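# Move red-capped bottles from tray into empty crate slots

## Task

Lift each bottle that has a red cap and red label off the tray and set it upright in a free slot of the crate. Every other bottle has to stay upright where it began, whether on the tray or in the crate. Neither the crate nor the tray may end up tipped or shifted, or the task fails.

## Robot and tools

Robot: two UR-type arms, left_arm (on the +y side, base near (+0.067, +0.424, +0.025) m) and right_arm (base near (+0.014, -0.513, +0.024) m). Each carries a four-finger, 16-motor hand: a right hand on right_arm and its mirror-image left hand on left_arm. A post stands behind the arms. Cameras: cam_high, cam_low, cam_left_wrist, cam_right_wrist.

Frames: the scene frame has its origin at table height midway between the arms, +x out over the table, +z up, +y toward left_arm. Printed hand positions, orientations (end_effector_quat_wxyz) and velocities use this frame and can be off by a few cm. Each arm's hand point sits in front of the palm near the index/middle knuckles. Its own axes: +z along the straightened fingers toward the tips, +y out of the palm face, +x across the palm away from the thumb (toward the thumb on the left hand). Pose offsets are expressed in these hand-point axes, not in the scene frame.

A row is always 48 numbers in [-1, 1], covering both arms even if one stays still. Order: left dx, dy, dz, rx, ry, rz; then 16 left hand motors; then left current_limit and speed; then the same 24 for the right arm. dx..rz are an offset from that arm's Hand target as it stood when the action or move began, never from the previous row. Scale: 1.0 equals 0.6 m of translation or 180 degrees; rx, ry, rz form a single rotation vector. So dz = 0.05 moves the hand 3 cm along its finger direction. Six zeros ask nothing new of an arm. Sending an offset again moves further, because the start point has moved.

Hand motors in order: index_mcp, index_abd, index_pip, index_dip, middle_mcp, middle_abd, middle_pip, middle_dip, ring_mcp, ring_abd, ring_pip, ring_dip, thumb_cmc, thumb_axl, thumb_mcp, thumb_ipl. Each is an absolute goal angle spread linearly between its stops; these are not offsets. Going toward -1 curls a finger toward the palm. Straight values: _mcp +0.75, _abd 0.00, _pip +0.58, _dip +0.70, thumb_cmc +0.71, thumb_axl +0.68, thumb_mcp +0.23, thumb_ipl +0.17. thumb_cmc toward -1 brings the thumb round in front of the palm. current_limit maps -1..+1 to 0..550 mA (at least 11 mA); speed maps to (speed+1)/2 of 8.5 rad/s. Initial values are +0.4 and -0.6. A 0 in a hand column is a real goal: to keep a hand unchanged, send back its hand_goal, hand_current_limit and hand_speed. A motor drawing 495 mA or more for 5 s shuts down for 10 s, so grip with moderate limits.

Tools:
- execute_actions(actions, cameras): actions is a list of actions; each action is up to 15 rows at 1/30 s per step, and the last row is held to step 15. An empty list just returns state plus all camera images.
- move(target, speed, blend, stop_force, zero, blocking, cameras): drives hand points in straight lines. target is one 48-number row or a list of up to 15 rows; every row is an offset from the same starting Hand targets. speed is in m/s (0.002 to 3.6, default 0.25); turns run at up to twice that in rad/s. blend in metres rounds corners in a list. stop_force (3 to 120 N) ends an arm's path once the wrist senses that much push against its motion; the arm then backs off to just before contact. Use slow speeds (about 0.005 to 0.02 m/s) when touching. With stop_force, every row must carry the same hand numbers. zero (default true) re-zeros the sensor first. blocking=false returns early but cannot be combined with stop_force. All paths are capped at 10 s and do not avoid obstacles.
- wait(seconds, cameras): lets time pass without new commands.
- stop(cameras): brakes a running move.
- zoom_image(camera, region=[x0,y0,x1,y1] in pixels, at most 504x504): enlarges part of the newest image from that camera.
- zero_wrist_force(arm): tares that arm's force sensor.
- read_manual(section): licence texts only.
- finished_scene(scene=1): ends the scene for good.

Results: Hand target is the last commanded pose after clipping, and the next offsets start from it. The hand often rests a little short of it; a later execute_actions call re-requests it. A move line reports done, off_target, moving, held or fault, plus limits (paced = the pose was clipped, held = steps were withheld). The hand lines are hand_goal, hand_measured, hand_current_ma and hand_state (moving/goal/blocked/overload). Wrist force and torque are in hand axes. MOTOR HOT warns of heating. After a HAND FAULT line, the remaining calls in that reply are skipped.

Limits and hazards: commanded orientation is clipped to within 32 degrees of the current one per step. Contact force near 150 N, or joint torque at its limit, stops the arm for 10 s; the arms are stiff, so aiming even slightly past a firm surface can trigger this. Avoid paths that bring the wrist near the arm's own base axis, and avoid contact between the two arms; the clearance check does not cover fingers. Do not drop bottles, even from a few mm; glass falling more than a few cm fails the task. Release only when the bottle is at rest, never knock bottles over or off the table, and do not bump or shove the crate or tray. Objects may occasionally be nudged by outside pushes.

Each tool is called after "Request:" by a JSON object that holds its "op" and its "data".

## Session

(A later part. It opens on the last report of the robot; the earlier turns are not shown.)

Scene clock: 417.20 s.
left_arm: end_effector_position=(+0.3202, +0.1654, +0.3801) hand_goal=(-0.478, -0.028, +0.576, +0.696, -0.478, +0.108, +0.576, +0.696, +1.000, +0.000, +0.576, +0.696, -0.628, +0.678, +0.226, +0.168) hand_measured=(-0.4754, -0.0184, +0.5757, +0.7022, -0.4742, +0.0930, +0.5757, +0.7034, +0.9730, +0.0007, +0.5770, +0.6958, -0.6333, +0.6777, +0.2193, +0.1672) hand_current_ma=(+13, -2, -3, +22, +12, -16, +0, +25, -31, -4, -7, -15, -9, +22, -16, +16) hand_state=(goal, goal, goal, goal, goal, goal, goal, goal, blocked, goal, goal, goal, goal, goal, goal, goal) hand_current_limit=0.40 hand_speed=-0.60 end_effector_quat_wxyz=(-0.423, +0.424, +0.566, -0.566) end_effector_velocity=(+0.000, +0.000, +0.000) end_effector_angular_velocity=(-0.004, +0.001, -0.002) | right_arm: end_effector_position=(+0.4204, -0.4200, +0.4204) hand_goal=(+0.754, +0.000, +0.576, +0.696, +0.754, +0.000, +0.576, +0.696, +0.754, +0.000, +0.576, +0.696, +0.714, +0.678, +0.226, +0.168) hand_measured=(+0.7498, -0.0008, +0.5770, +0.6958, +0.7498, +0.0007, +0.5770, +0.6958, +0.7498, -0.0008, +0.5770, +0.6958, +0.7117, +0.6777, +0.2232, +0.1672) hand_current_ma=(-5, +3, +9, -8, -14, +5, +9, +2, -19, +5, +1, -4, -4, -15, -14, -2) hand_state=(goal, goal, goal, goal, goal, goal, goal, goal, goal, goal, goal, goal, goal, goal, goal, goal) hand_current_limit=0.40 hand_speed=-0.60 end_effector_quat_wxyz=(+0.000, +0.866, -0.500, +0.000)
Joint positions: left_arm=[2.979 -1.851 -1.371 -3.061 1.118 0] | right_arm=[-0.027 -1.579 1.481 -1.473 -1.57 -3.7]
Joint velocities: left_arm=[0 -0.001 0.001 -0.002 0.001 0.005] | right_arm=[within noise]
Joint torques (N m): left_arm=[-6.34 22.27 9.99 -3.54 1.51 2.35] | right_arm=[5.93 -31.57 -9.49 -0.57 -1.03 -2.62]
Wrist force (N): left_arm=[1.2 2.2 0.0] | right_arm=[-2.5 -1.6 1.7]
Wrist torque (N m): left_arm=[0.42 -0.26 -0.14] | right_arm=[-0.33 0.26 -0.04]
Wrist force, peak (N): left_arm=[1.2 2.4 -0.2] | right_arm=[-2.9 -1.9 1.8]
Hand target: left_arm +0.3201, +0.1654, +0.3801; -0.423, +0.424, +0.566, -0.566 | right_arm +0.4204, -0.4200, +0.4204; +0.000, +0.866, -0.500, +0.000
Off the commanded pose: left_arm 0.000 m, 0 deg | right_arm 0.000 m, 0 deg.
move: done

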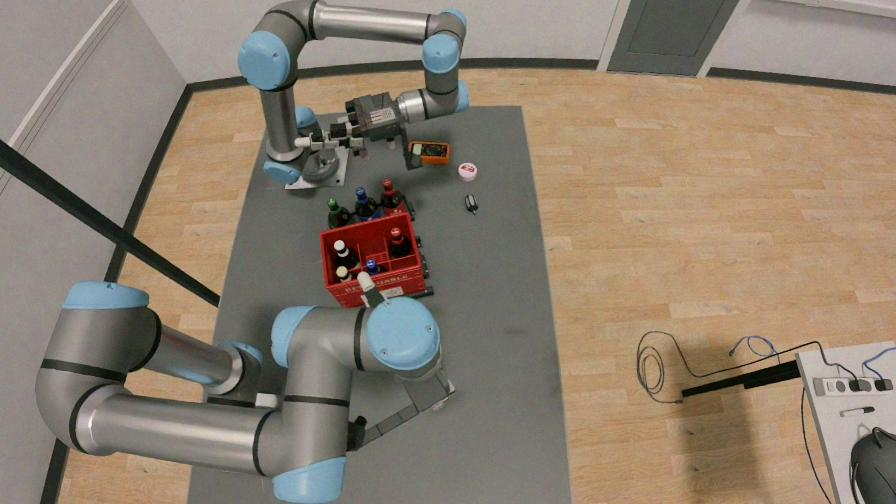

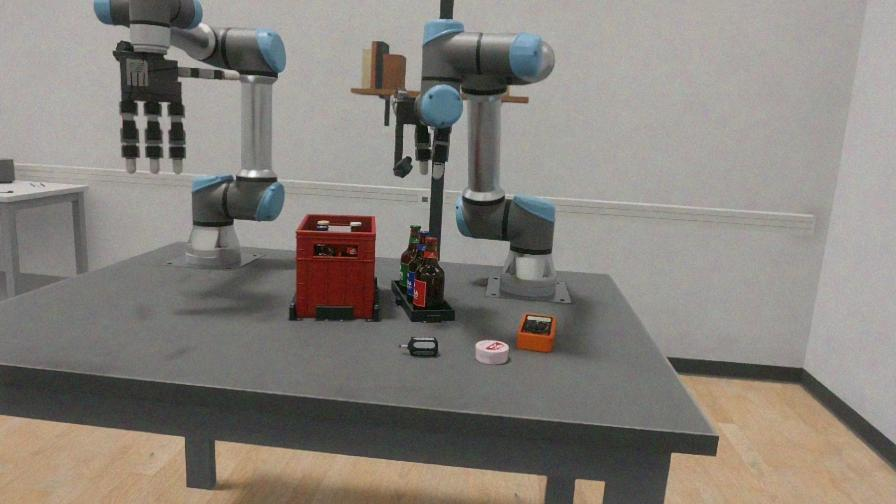

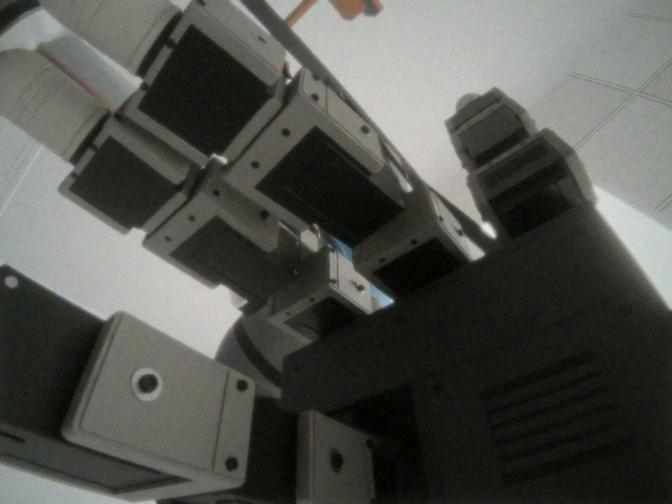

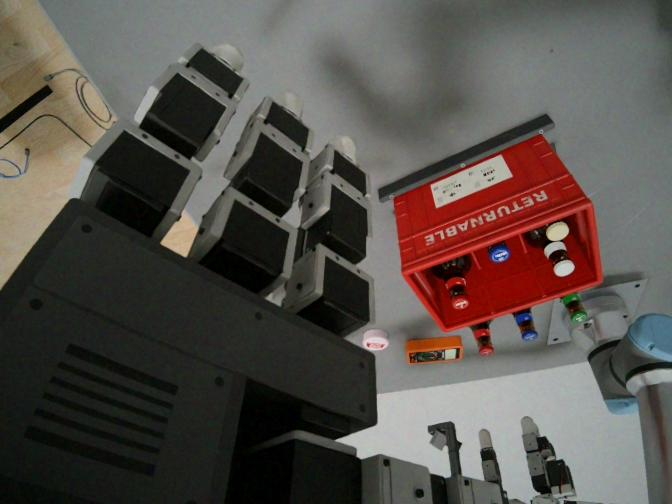

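Request:
{"op": "move", "data": {"target": [0,0.2,0,0,0,0,-0.479,-0.028,0.576,0.696,-0.479,0.108,0.576,0.696,1.0,0,0.576,0.696,-0.629,0.678,0.226,0.168,0.4,-0.6,0,0,0,0,0,0,0.754,0,0.576,0.696,0.754,0,0.576,0.696,0.754,0,0.576,0.696,0.714,0.678,0.226,0.168,0.4,-0.6], "cameras": ["cam_high", "cam_low", "cam_left_wrist", "cam_right_wrist"], "speed": 0.15}}

Request:
{"op": "zoom_image", "data": {"camera": "cam_right_wrist", "region": [400, 270, 600, 450]}}

Request:
{"op": "zoom_image", "data": {"camera": "cam_high", "region": [320, 120, 480, 280]}}

Request:
{"op": "zoom_image", "data": {"camera": "cam_low", "region": [360, 180, 520, 340]}}

Scene clock: 425.33 s.
left_arm: end_effector_position=(+0.3202, +0.1653, +0.2602) hand_goal=(-0.478, -0.028, +0.576, +0.696, -0.478, +0.108, +0.576, +0.696, +1.000, +0.000, +0.576, +0.696, -0.628, +0.678, +0.226, +0.168) hand_measured=(-0.4754, -0.0184, +0.5770, +0.7022, -0.4742, +0.0915, +0.5757, +0.7034, +0.9730, -0.0008, +0.5770, +0.6958, -0.6308, +0.6777, +0.2193, +0.1672) hand_current_ma=(-2, +4, +3, +11, +27, -17, -7, +29, -37, -15, +10, -3, +11, -2, -5, +8) hand_state=(goal, goal, goal, goal, goal, goal, goal, goal, blocked, goal, goal, goal, goal, goal, goal, goal) hand_current_limit=0.40 hand_speed=-0.60 end_effector_quat_wxyz=(-0.423, +0.424, +0.566, -0.566) | right_arm: end_effector_position=(+0.4204, -0.4200, +0.4204) hand_goal=(+0.754, +0.000, +0.576, +0.696, +0.754, +0.000, +0.576, +0.696, +0.754, +0.000, +0.576, +0.696, +0.714, +0.678, +0.226, +0.168) hand_measured=(+0.7498, -0.0008, +0.5770, +0.6958, +0.7486, +0.0007, +0.5770, +0.6958, +0.7498, -0.0008, +0.5770, +0.6958, +0.7117, +0.6777, +0.2232, +0.1681) hand_current_ma=(-2, +3, +7, -1, -9, +3, +8, +1, -19, +3, +3, +0, -1, -10, -7, +1) hand_state=(goal, goal, goal, goal, goal, goal, goal, goal, goal, goal, goal, goal, goal, goal, goal, goal) hand_current_limit=0.40 hand_speed=-0.60 end_effector_quat_wxyz=(+0.000, +0.866, -0.500, +0.000)
Joint positions: left_arm=[2.979 -1.915 -1.6 -2.769 1.118 0.001] | right_arm=[-0.027 -1.579 1.481 -1.473 -1.57 -3.7]
Joint torques (N m): left_arm=[7.23 23.06 7.69 0.69 -1.35 -2.96] | right_arm=[7.62 -30.9 -10.58 -0.51 -1.21 -2.45]
Wrist force (N): left_arm=[1.1 1.8 -0.1] | right_arm=[-2.6 -1.6 1.8]
Wrist torque (N m): left_arm=[0.35 -0.25 -0.09] | right_arm=[-0.34 0.27 -0.04]
Wrist force, peak (N): left_arm=[1.2 3.0 -0.2] | right_arm=[-2.9 -1.7 1.8]
Hand target: left_arm +0.3202, +0.1653, +0.2601; -0.423, +0.424, +0.566, -0.566 | right_arm +0.4204, -0.4200, +0.4204; +0.000, +0.866, -0.500, +0.000
Off the commanded pose: left_arm 0.000 m, 0 deg | right_arm 0.000 m, 0 deg.
move: done

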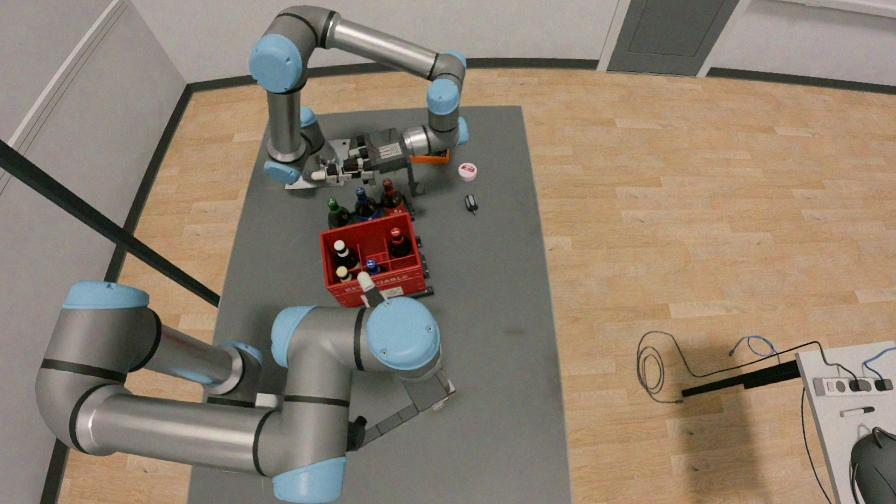

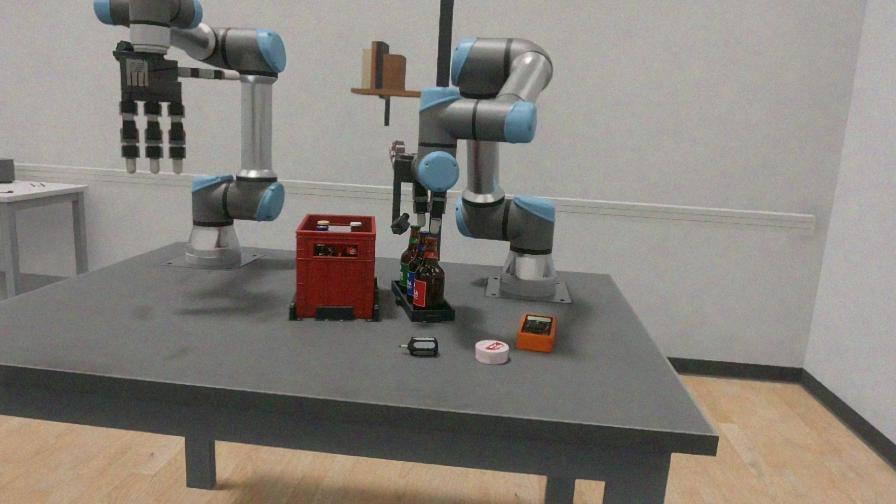

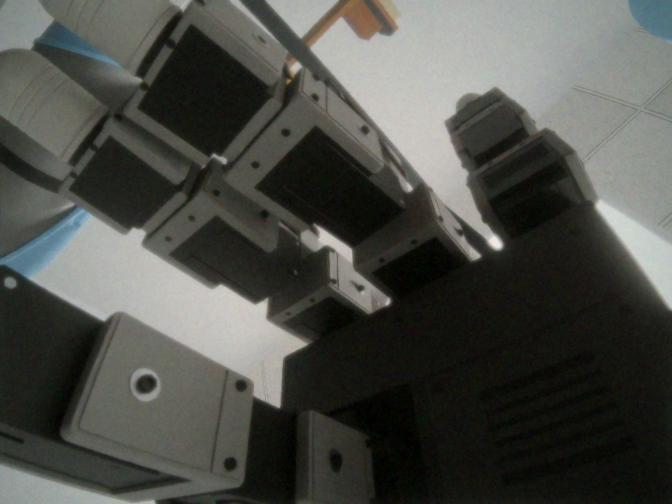

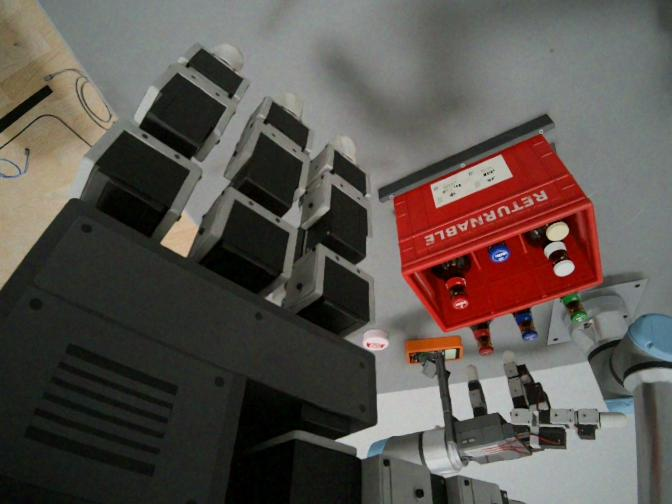

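Scaled by 2.520 from the camera's image (finer frame: 960x720).

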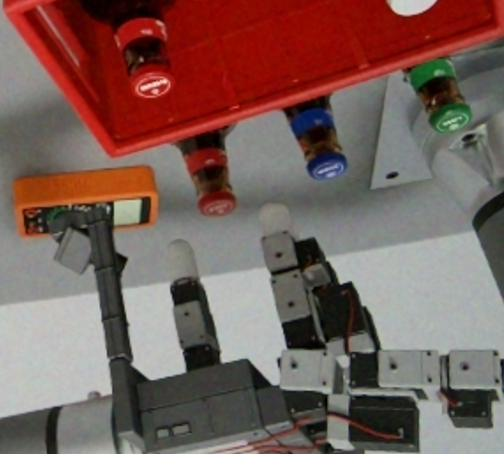

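Scaled by 3.150 from the camera's image (finer frame: 1280x720).

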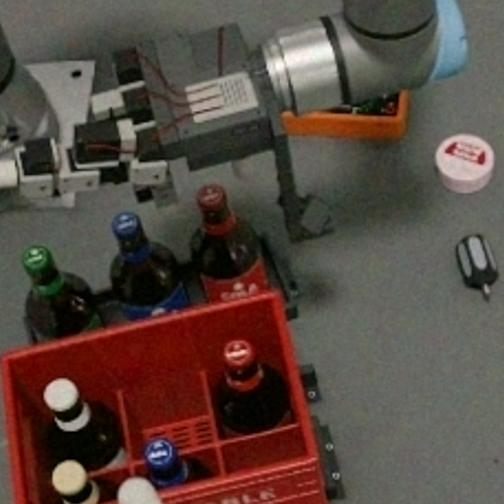

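Scaled by 3.150 from the camera's image (finer frame: 1280x720).

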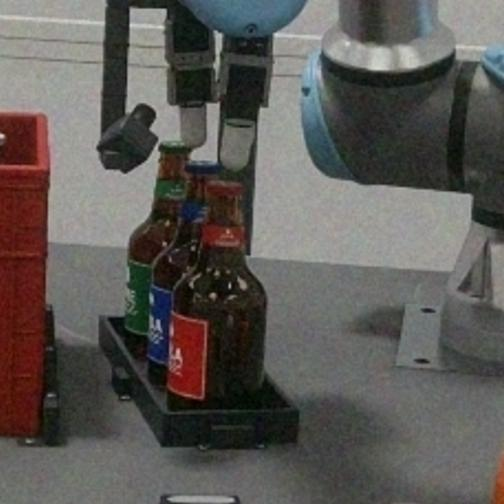

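Request:
{"op": "move", "data": {"target": [0,0.09,0,0,0,0,-0.479,-0.028,0.576,0.696,-0.479,0.108,0.576,0.696,1.0,0,0.576,0.696,-0.629,0.678,0.226,0.168,0.4,-0.6,0,0,0,0,0,0,0.754,0,0.576,0.696,0.754,0,0.576,0.696,0.754,0,0.576,0.696,0.714,0.678,0.226,0.168,0.4,-0.6], "cameras": ["cam_high", "cam_low", "cam_left_wrist", "cam_right_wrist"], "speed": 0.06, "stop_force": 6}}

Request:
{"op": "zoom_image", "data": {"camera": "cam_right_wrist", "region": [440, 300, 560, 420]}}

Request:
{"op": "zoom_image", "data": {"camera": "cam_high", "region": [320, 140, 440, 260]}}

Request:
{"op": "zoom_image", "data": {"camera": "cam_low", "region": [380, 190, 480, 330]}}

Scene clock: 443.93 s.
left_arm: end_effector_position=(+0.3202, +0.1653, +0.2061) hand_goal=(-0.478, -0.028, +0.576, +0.696, -0.478, +0.108, +0.576, +0.696, +1.000, +0.000, +0.576, +0.696, -0.628, +0.678, +0.226, +0.168) hand_measured=(-0.4754, -0.0184, +0.5770, +0.7022, -0.4742, +0.0915, +0.5757, +0.7022, +0.9730, +0.0007, +0.5770, +0.6958, -0.6308, +0.6777, +0.2193, +0.1681) hand_current_ma=(+6, +7, +2, +7, +9, -19, -2, +14, -35, -11, -19, -19, +1, -6, +2, +20) hand_state=(goal, goal, goal, goal, goal, goal, goal, goal, blocked, goal, goal, goal, goal, goal, goal, goal) hand_current_limit=0.40 hand_speed=-0.60 end_effector_quat_wxyz=(-0.423, +0.424, +0.566, -0.566) | right_arm: end_effector_position=(+0.4204, -0.4200, +0.4204) hand_goal=(+0.754, +0.000, +0.576, +0.696, +0.754, +0.000, +0.576, +0.696, +0.754, +0.000, +0.576, +0.696, +0.714, +0.678, +0.226, +0.168) hand_measured=(+0.7498, -0.0008, +0.5770, +0.6958, +0.7498, -0.0008, +0.5770, +0.6958, +0.7498, -0.0008, +0.5770, +0.6958, +0.7117, +0.6777, +0.2232, +0.1672) hand_current_ma=(-5, +4, +9, -6, -7, +7, +9, +1, -14, -2, +6, -7, -1, -6, -17, +0) hand_state=(goal, goal, goal, goal, goal, goal, goal, goal, goal, goal, goal, goal, goal, goal, goal, goal) hand_current_limit=0.40 hand_speed=-0.60 end_effector_quat_wxyz=(+0.000, +0.866, -0.500, +0.000)
Joint positions: left_arm=[2.979 -1.969 -1.675 -2.64 1.118 0.001] | right_arm=[-0.027 -1.579 1.481 -1.473 -1.57 -3.7]
Joint torques (N m): left_arm=[-6.18 25.24 6.97 0.77 -1.51 1] | right_arm=[7.08 -28.59 -11.74 -0.62 -1.07 -2.52]
Wrist force (N): left_arm=[1.2 2.0 0.1] | right_arm=[-2.7 -1.8 1.9]
Wrist torque (N m): left_arm=[0.37 -0.26 -0.10] | right_arm=[-0.38 0.28 -0.06]
Wrist force, peak (N): left_arm=[1.1 2.5 0.2] | right_arm=[-2.7 -1.8 2.0]
Hand target: left_arm +0.3202, +0.1653, +0.2061; -0.423, +0.424, +0.566, -0.566 | right_arm +0.4204, -0.4200, +0.4204; +0.000, +0.866, -0.500, +0.000
Off the commanded pose: left_arm 0.000 m, 0 deg | right_arm 0.000 m, 0 deg.
move: done

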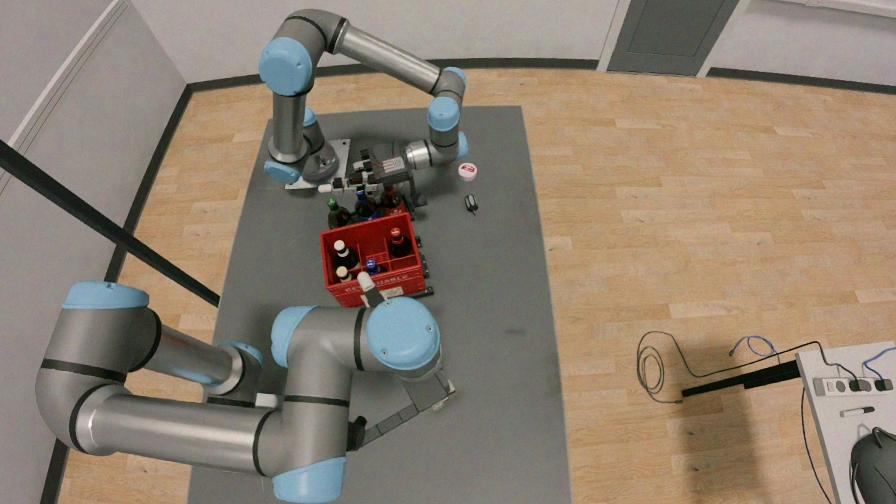

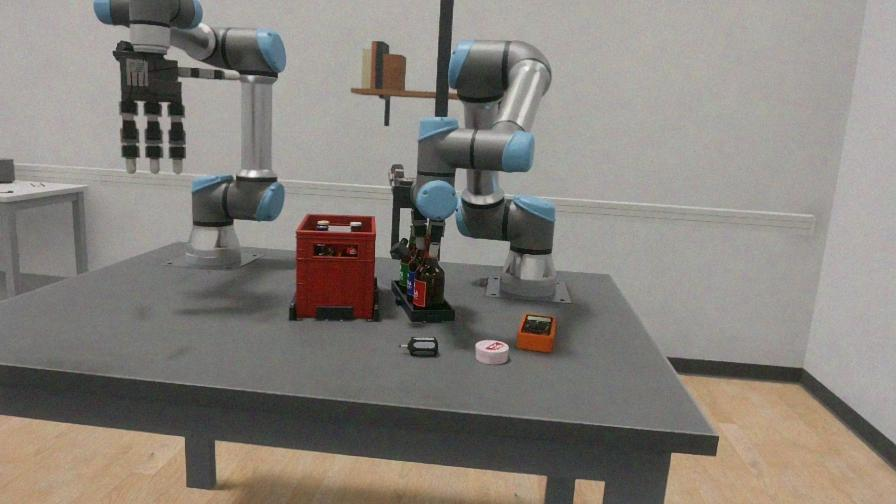

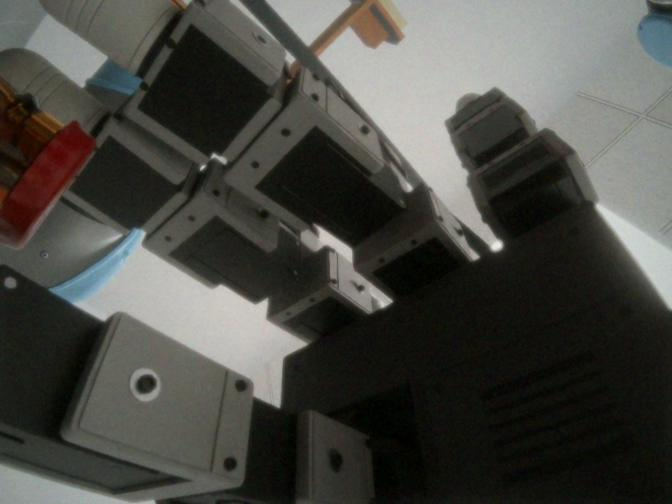

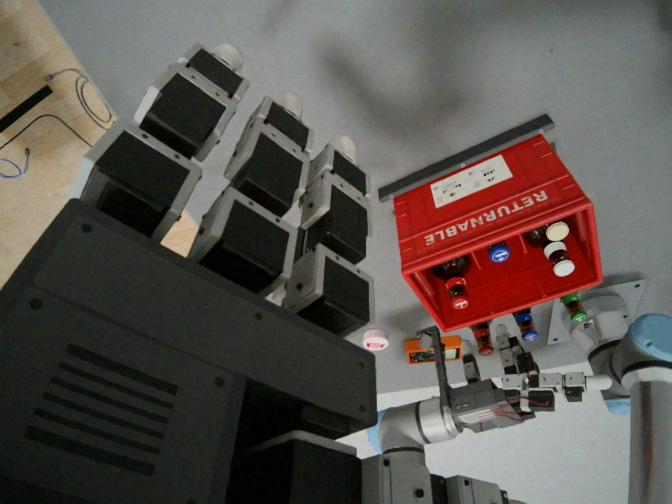

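Scaled by 4.200 from the camera's image (finer frame: 960x720).

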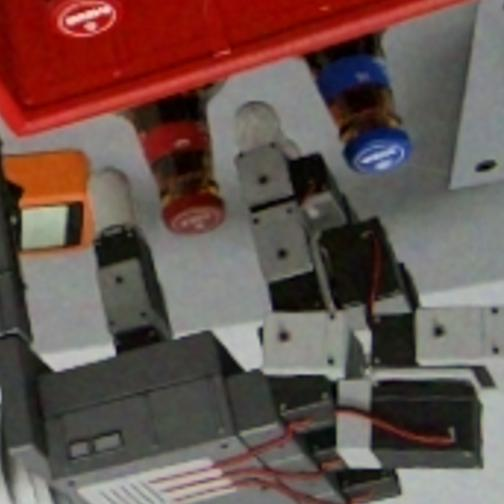

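Scaled by 4.200 from the camera's image (finer frame: 1280x720).

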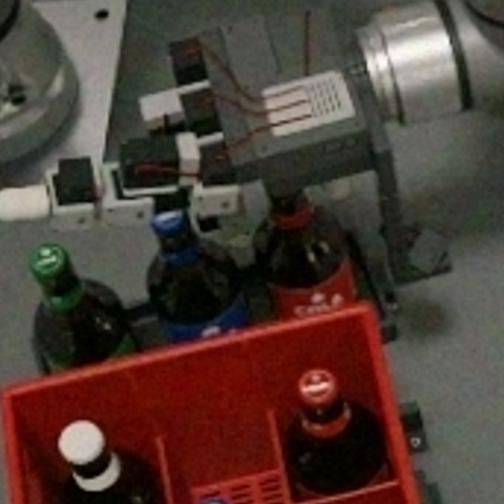

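Scaled by 3.600 from the camera's image (finer frame: 1280x720).

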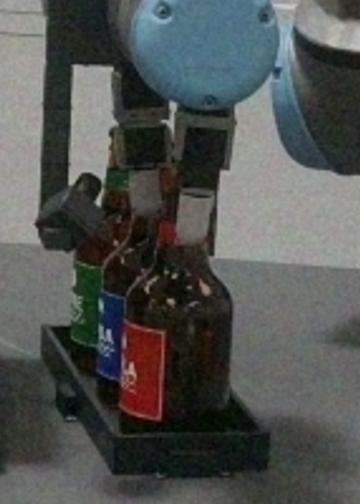

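Request:
{"op": "move", "data": {"target": [0,0,0,0,0,0,-0.70,-0.028,0.576,0.696,-0.70,0.108,0.576,0.696,1.0,0,0.576,0.696,-0.629,0.678,0.04,0.168,0.5,-0.94,0,0,0,0,0,0,0.754,0,0.576,0.696,0.754,0,0.576,0.696,0.754,0,0.576,0.696,0.714,0.678,0.226,0.168,0.4,-0.6], "cameras": ["cam_high", "cam_low", "cam_left_wrist", "cam_right_wrist"], "speed": 0.06}}

Request:
{"op": "zoom_image", "data": {"camera": "cam_right_wrist", "region": [440, 300, 560, 420]}}

Request:
{"op": "zoom_image", "data": {"camera": "cam_low", "region": [380, 190, 480, 330]}}

Scene clock: 455.07 s.
left_arm: end_effector_position=(+0.3202, +0.1653, +0.2061) hand_goal=(-0.700, -0.028, +0.576, +0.696, -0.700, +0.108, +0.576, +0.696, +1.000, +0.000, +0.576, +0.696, -0.628, +0.678, +0.040, +0.168) hand_measured=(-0.6225, -0.0125, +0.5847, +0.7022, -0.6406, +0.0900, +0.5872, +0.7034, +0.9730, -0.0008, +0.5770, +0.6971, -0.6295, +0.6777, +0.1361, +0.1824) hand_current_ma=(+97, -8, -7, +18, +79, -17, +6, +22, -39, -8, -7, -9, -14, +3, +150, +44) hand_state=(blocked, goal, goal, goal, blocked, goal, goal, goal, blocked, goal, goal, goal, goal, goal, blocked, goal) hand_current_limit=0.50 hand_speed=-0.94 end_effector_quat_wxyz=(-0.423, +0.424, +0.566, -0.566) | right_arm: end_effector_position=(+0.4204, -0.4200, +0.4204) hand_goal=(+0.754, +0.000, +0.576, +0.696, +0.754, +0.000, +0.576, +0.696, +0.754, +0.000, +0.576, +0.696, +0.714, +0.678, +0.226, +0.168) hand_measured=(+0.7498, -0.0008, +0.5770, +0.6958, +0.7498, +0.0007, +0.5770, +0.6958, +0.7486, -0.0008, +0.5770, +0.6958, +0.7117, +0.6767, +0.2232, +0.1681) hand_current_ma=(-7, +5, +8, -10, -9, +3, +11, +2, -13, +2, +2, -2, -2, -4, -13, +1) hand_state=(goal, goal, goal, goal, goal, goal, goal, goal, goal, goal, goal, goal, goal, goal, goal, goal) hand_current_limit=0.40 hand_speed=-0.60 end_effector_quat_wxyz=(+0.000, +0.866, -0.500, +0.000)
Joint positions: left_arm=[2.979 -1.969 -1.675 -2.64 1.118 0.001] | right_arm=[-0.027 -1.579 1.481 -1.473 -1.57 -3.7]
Joint torques (N m): left_arm=[-7.41 25.54 7.44 0.4 -1.54 -0.44] | right_arm=[6.88 -28.91 -14 -0.57 -1.12 -2.54]
Wrist force (N): left_arm=[1.0 2.0 -0.1] | right_arm=[-2.5 -1.8 2.0]
Wrist torque (N m): left_arm=[0.39 -0.25 -0.12] | right_arm=[-0.38 0.25 -0.04]
Wrist force, peak (N): left_arm=[1.2 2.4 -0.4] | right_arm=[-2.8 -1.9 1.9]
Hand target: left_arm +0.3202, +0.1653, +0.2061; -0.423, +0.424, +0.566, -0.566 | right_arm +0.4204, -0.4200, +0.4204; +0.000, +0.866, -0.500, +0.000
Off the commanded pose: left_arm 0.000 m, 0 deg | right_arm 0.000 m, 0 deg.
move: done

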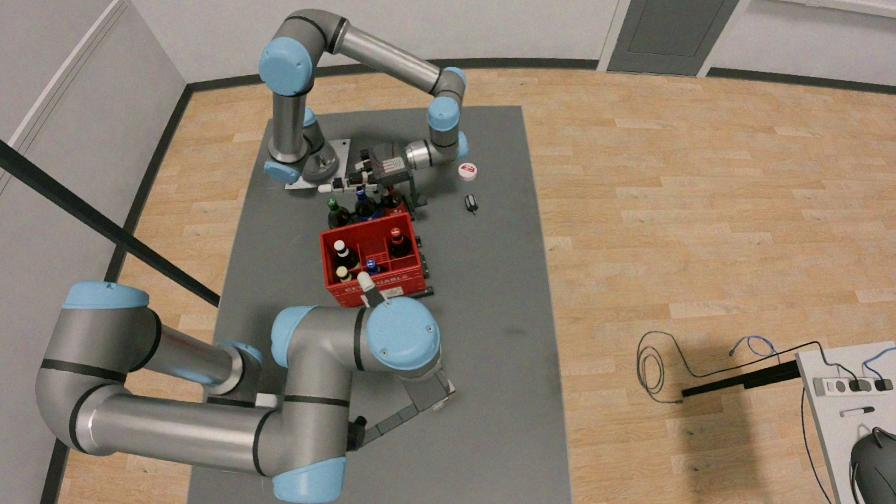

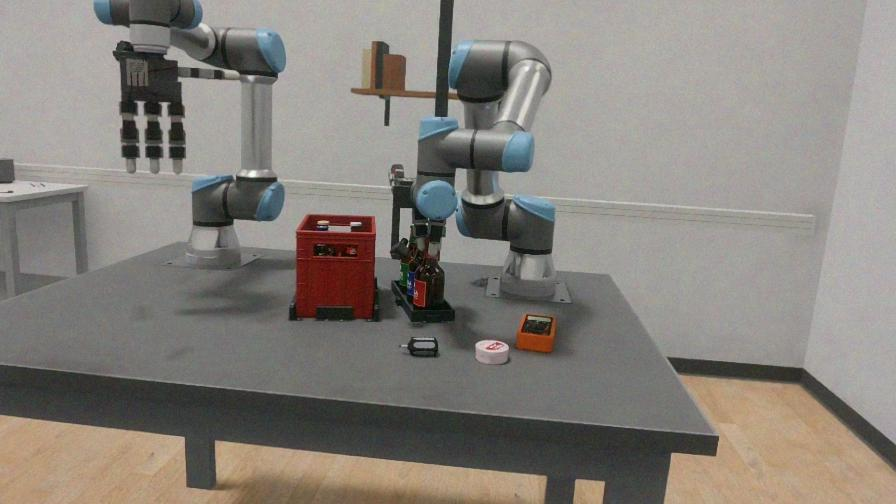

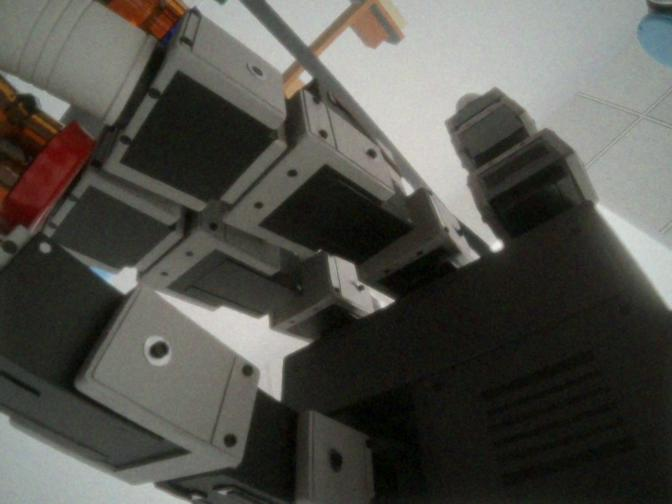

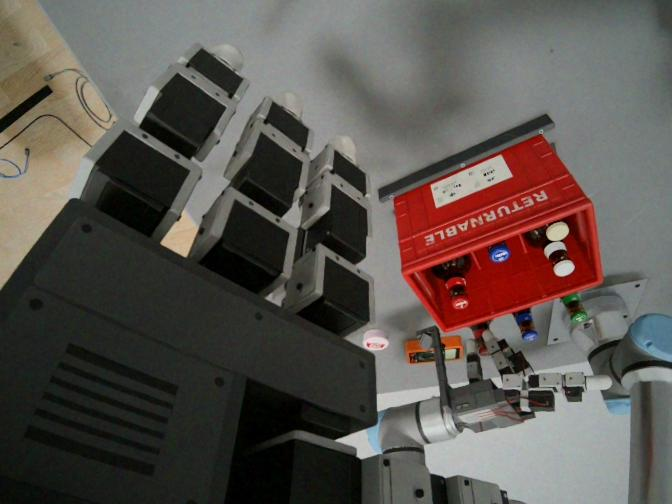

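Scaled by 4.200 from the camera's image (finer frame: 960x720).

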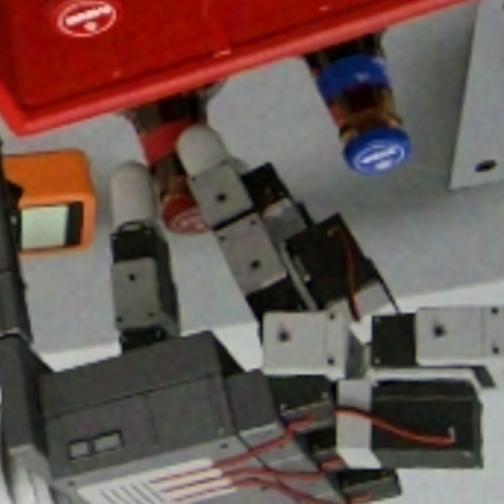

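Scaled by 3.600 from the camera's image (finer frame: 1280x720).

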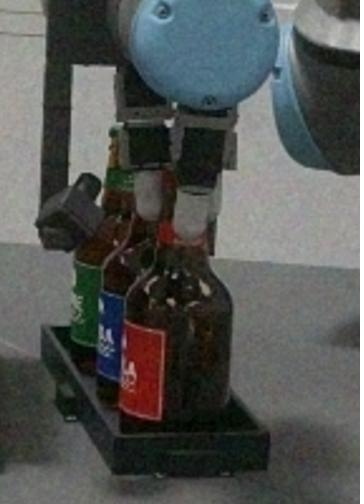

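Request:
{"op": "move", "data": {"target": [0,0,0,0,0,0,-0.78,-0.028,0.50,0.66,-0.79,0.108,0.50,0.66,1.0,0,0.576,0.696,-0.629,0.678,-0.06,0.10,0.78,-0.94,0,0,0,0,0,0,0.754,0,0.576,0.696,0.754,0,0.576,0.696,0.754,0,0.576,0.696,0.714,0.678,0.226,0.168,0.4,-0.6], "cameras": ["cam_low", "cam_right_wrist"], "speed": 0.06}}

Request:
{"op": "zoom_image", "data": {"camera": "cam_right_wrist", "region": [440, 300, 560, 420]}}

Request:
{"op": "zoom_image", "data": {"camera": "cam_low", "region": [380, 190, 480, 330]}}

Scene clock: 469.13 s.
left_arm: end_effector_position=(+0.3202, +0.1653, +0.2061) hand_goal=(-0.780, -0.028, +0.500, +0.660, -0.790, +0.108, +0.500, +0.660, +1.000, +0.000, +0.576, +0.696, -0.628, +0.678, -0.060, +0.100) hand_measured=(-0.6237, -0.0125, +0.5859, +0.7009, -0.6406, +0.0915, +0.5872, +0.7009, +0.9730, -0.0008, +0.5770, +0.6958, -0.6308, +0.6767, +0.1361, +0.1834) hand_current_ma=(+239, +5, +121, +49, +217, -19, +104, +52, -29, -11, +1, -9, +0, -3, +316, +165) hand_state=(blocked, goal, blocked, blocked, blocked, goal, blocked, blocked, blocked, goal, goal, goal, goal, goal, moving, moving) hand_current_limit=0.78 hand_speed=-0.94 end_effector_quat_wxyz=(-0.423, +0.424, +0.566, -0.566) | right_arm: end_effector_position=(+0.4204, -0.4200, +0.4204) hand_goal=(+0.754, +0.000, +0.576, +0.696, +0.754, +0.000, +0.576, +0.696, +0.754, +0.000, +0.576, +0.696, +0.714, +0.678, +0.226, +0.168) hand_measured=(+0.7498, -0.0008, +0.5770, +0.6958, +0.7498, +0.0007, +0.5770, +0.6958, +0.7486, -0.0008, +0.5770, +0.6958, +0.7117, +0.6777, +0.2242, +0.1681) hand_current_ma=(-3, +3, +4, -7, -8, -3, +8, -4, -14, +2, +2, -4, -2, -14, -17, -3) hand_state=(goal, goal, goal, goal, goal, goal, goal, goal, goal, goal, goal, goal, goal, goal, goal, goal) hand_current_limit=0.40 hand_speed=-0.60 end_effector_quat_wxyz=(+0.000, +0.866, -0.500, +0.000)
Joint positions: left_arm=[2.979 -1.969 -1.675 -2.64 1.118 0.001] | right_arm=[-0.027 -1.579 1.481 -1.473 -1.57 -3.7]
Joint torques (N m): left_arm=[-6.16 26.34 7.99 -0.43 -1.35 -1.75] | right_arm=[6.95 -28.47 -14.64 -0.67 -1.05 -2.65]
Wrist force (N): left_arm=[1.0 2.1 0.1] | right_arm=[-2.7 -1.7 1.8]
Wrist torque (N m): left_arm=[0.38 -0.24 -0.10] | right_arm=[-0.35 0.28 -0.05]
Wrist force, peak (N): left_arm=[1.0 2.2 -0.1] | right_arm=[-2.8 -1.9 1.8]
Hand target: left_arm +0.3202, +0.1653, +0.2061; -0.423, +0.424, +0.566, -0.566 | right_arm +0.4204, -0.4200, +0.4204; +0.000, +0.866, -0.500, +0.000
Off the commanded pose: left_arm 0.000 m, 0 deg | right_arm 0.000 m, 0 deg.
move: done

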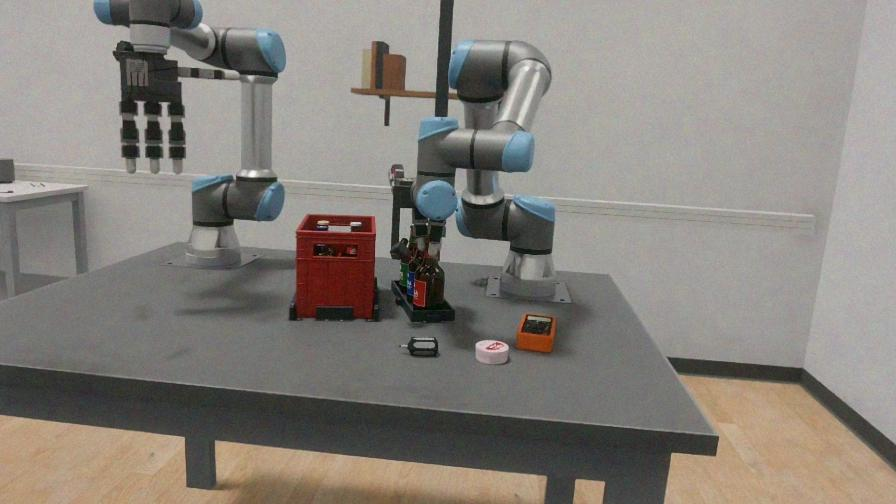

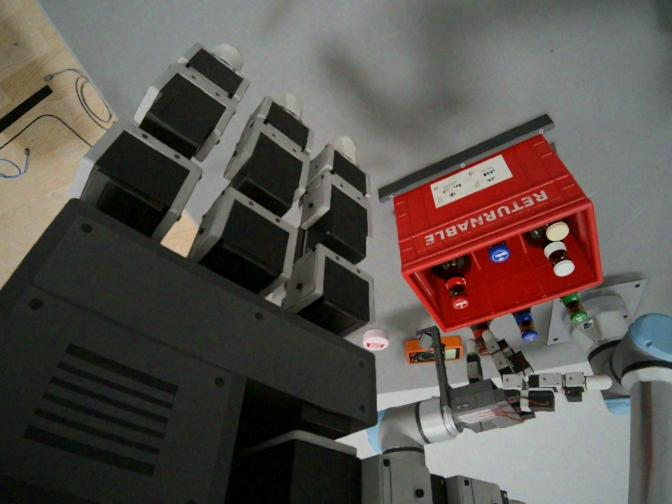

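Scaled by 4.200 from the camera's image (finer frame: 960x720).

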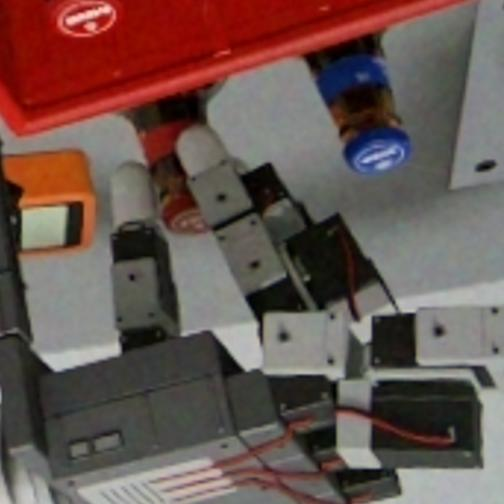

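Scaled by 3.600 from the camera's image (finer frame: 1280x720).

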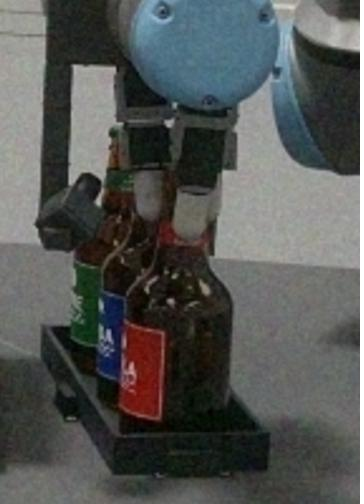

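Request:
{"op": "move", "data": {"target": [[0,0,0,0,0,0,-0.835,-0.028,0.45,0.63,-0.85,0.108,0.45,0.63,1.0,0,0.576,0.696,-0.629,0.678,-0.135,0.05,0.78,-0.94,0,0,0,0,0,0,0.754,0,0.576,0.696,0.754,0,0.576,0.696,0.754,0,0.576,0.696,0.714,0.678,0.226,0.168,0.4,-0.6],[0,-0.05,0,0,0,0,-0.835,-0.028,0.45,0.63,-0.85,0.108,0.45,0.63,1.0,0,0.576,0.696,-0.629,0.678,-0.135,0.05,0.78,-0.94,0,0,0,0,0,0,0.754,0,0.576,0.696,0.754,0,0.576,0.696,0.754,0,0.576,0.696,0.714,0.678,0.226,0.168,0.4,-0.6]], "cameras": ["cam_low", "cam_right_wrist", "cam_left_wrist"], "speed": 0.04}}

Request:
{"op": "zoom_image", "data": {"camera": "cam_right_wrist", "region": [440, 300, 560, 420]}}

Request:
{"op": "zoom_image", "data": {"camera": "cam_low", "region": [380, 190, 480, 330]}}

Scene clock: 476.73 s.
left_arm: end_effector_position=(+0.3202, +0.1653, +0.2360) hand_goal=(-0.834, -0.028, +0.450, +0.630, -0.850, +0.108, +0.450, +0.630, +1.000, +0.000, +0.576, +0.696, -0.628, +0.678, -0.134, +0.050) hand_measured=(-0.7311, +0.0183, +0.5013, +0.6588, -0.7781, +0.0900, +0.4884, +0.6436, +0.9730, +0.0007, +0.5757, +0.6958, -0.6233, +0.6756, +0.0926, +0.1491) hand_current_ma=(+138, +27, +57, +45, +103, -15, +32, +20, -37, -22, +17, +0, +6, -5, +430, +193) hand_state=(blocked, blocked, blocked, blocked, blocked, goal, blocked, goal, blocked, goal, goal, goal, goal, goal, blocked, blocked) hand_current_limit=0.78 hand_speed=-0.94 end_effector_quat_wxyz=(-0.423, +0.424, +0.566, -0.566) | right_arm: end_effector_position=(+0.4204, -0.4200, +0.4204) hand_goal=(+0.754, +0.000, +0.576, +0.696, +0.754, +0.000, +0.576, +0.696, +0.754, +0.000, +0.576, +0.696, +0.714, +0.678, +0.226, +0.168) hand_measured=(+0.7498, -0.0008, +0.5770, +0.6958, +0.7498, +0.0007, +0.5770, +0.6971, +0.7486, -0.0008, +0.5770, +0.6958, +0.7129, +0.6777, +0.2232, +0.1681) hand_current_ma=(-6, +3, +7, -7, -9, +4, +4, -3, -12, +1, -2, -1, +0, -13, -15, +4) hand_state=(goal, goal, goal, goal, goal, goal, goal, goal, goal, goal, goal, goal, goal, goal, goal, goal) hand_current_limit=0.40 hand_speed=-0.60 end_effector_quat_wxyz=(+0.000, +0.866, -0.500, +0.000)
Joint positions: left_arm=[2.979 -1.937 -1.636 -2.711 1.118 0.001] | right_arm=[-0.027 -1.579 1.481 -1.473 -1.57 -3.7]
Joint torques (N m): left_arm=[6.21 46.49 24.95 -3.43 1.09 -1.81] | right_arm=[6.39 -27.26 -15.16 -0.41 -0.96 -2.5]
Wrist force (N): left_arm=[1.0 1.8 -0.5] | right_arm=[-2.6 -1.7 1.8]
Wrist torque (N m): left_arm=[0.32 -0.22 -0.09] | right_arm=[-0.35 0.27 -0.04]
Wrist force, peak (N): left_arm=[0.8 4.8 -0.5] | right_arm=[-2.7 -1.8 2.0]
Hand target: left_arm +0.3202, +0.1653, +0.2361; -0.423, +0.424, +0.566, -0.566 | right_arm +0.4204, -0.4200, +0.4204; +0.000, +0.866, -0.500, +0.000
Off the commanded pose: left_arm 0.000 m, 0 deg | right_arm 0.000 m, 0 deg.
move: done
Images, in order (width x height): cam_low 896x504, cam_left_wrist 672x504, cam_right_wrist 672x504.

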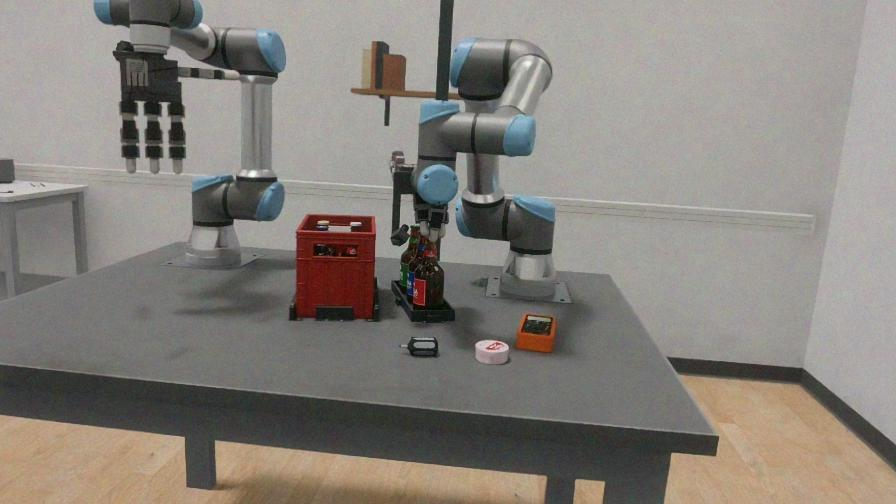

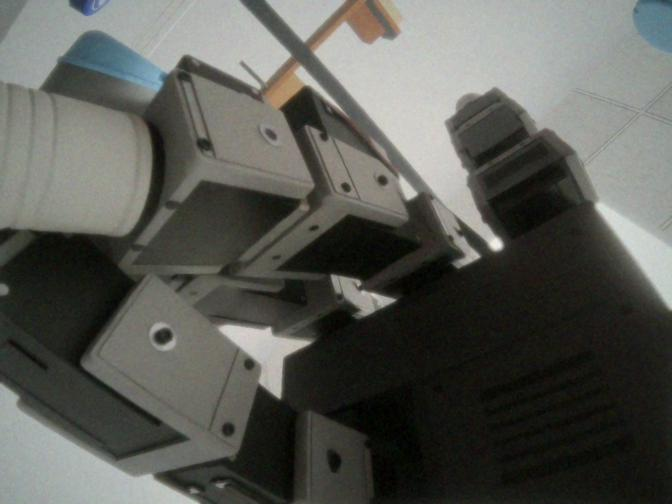

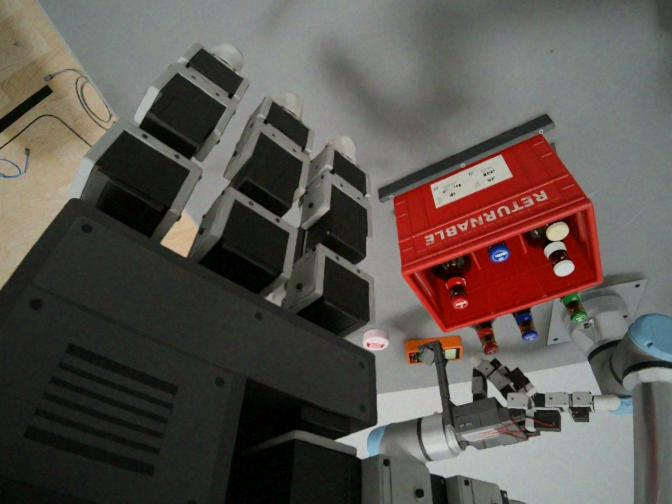

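Scaled by 4.200 from the camera's image (finer frame: 960x720).

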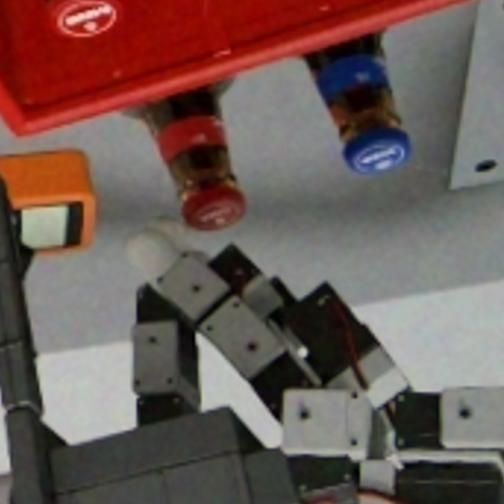

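Scaled by 3.600 from the camera's image (finer frame: 1280x720).

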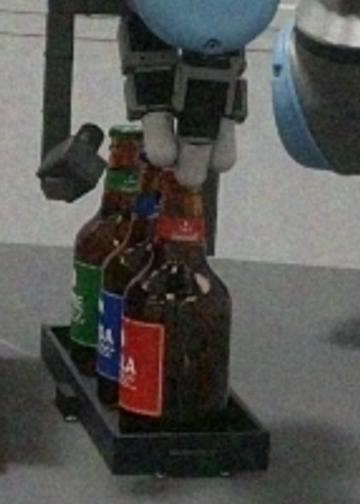

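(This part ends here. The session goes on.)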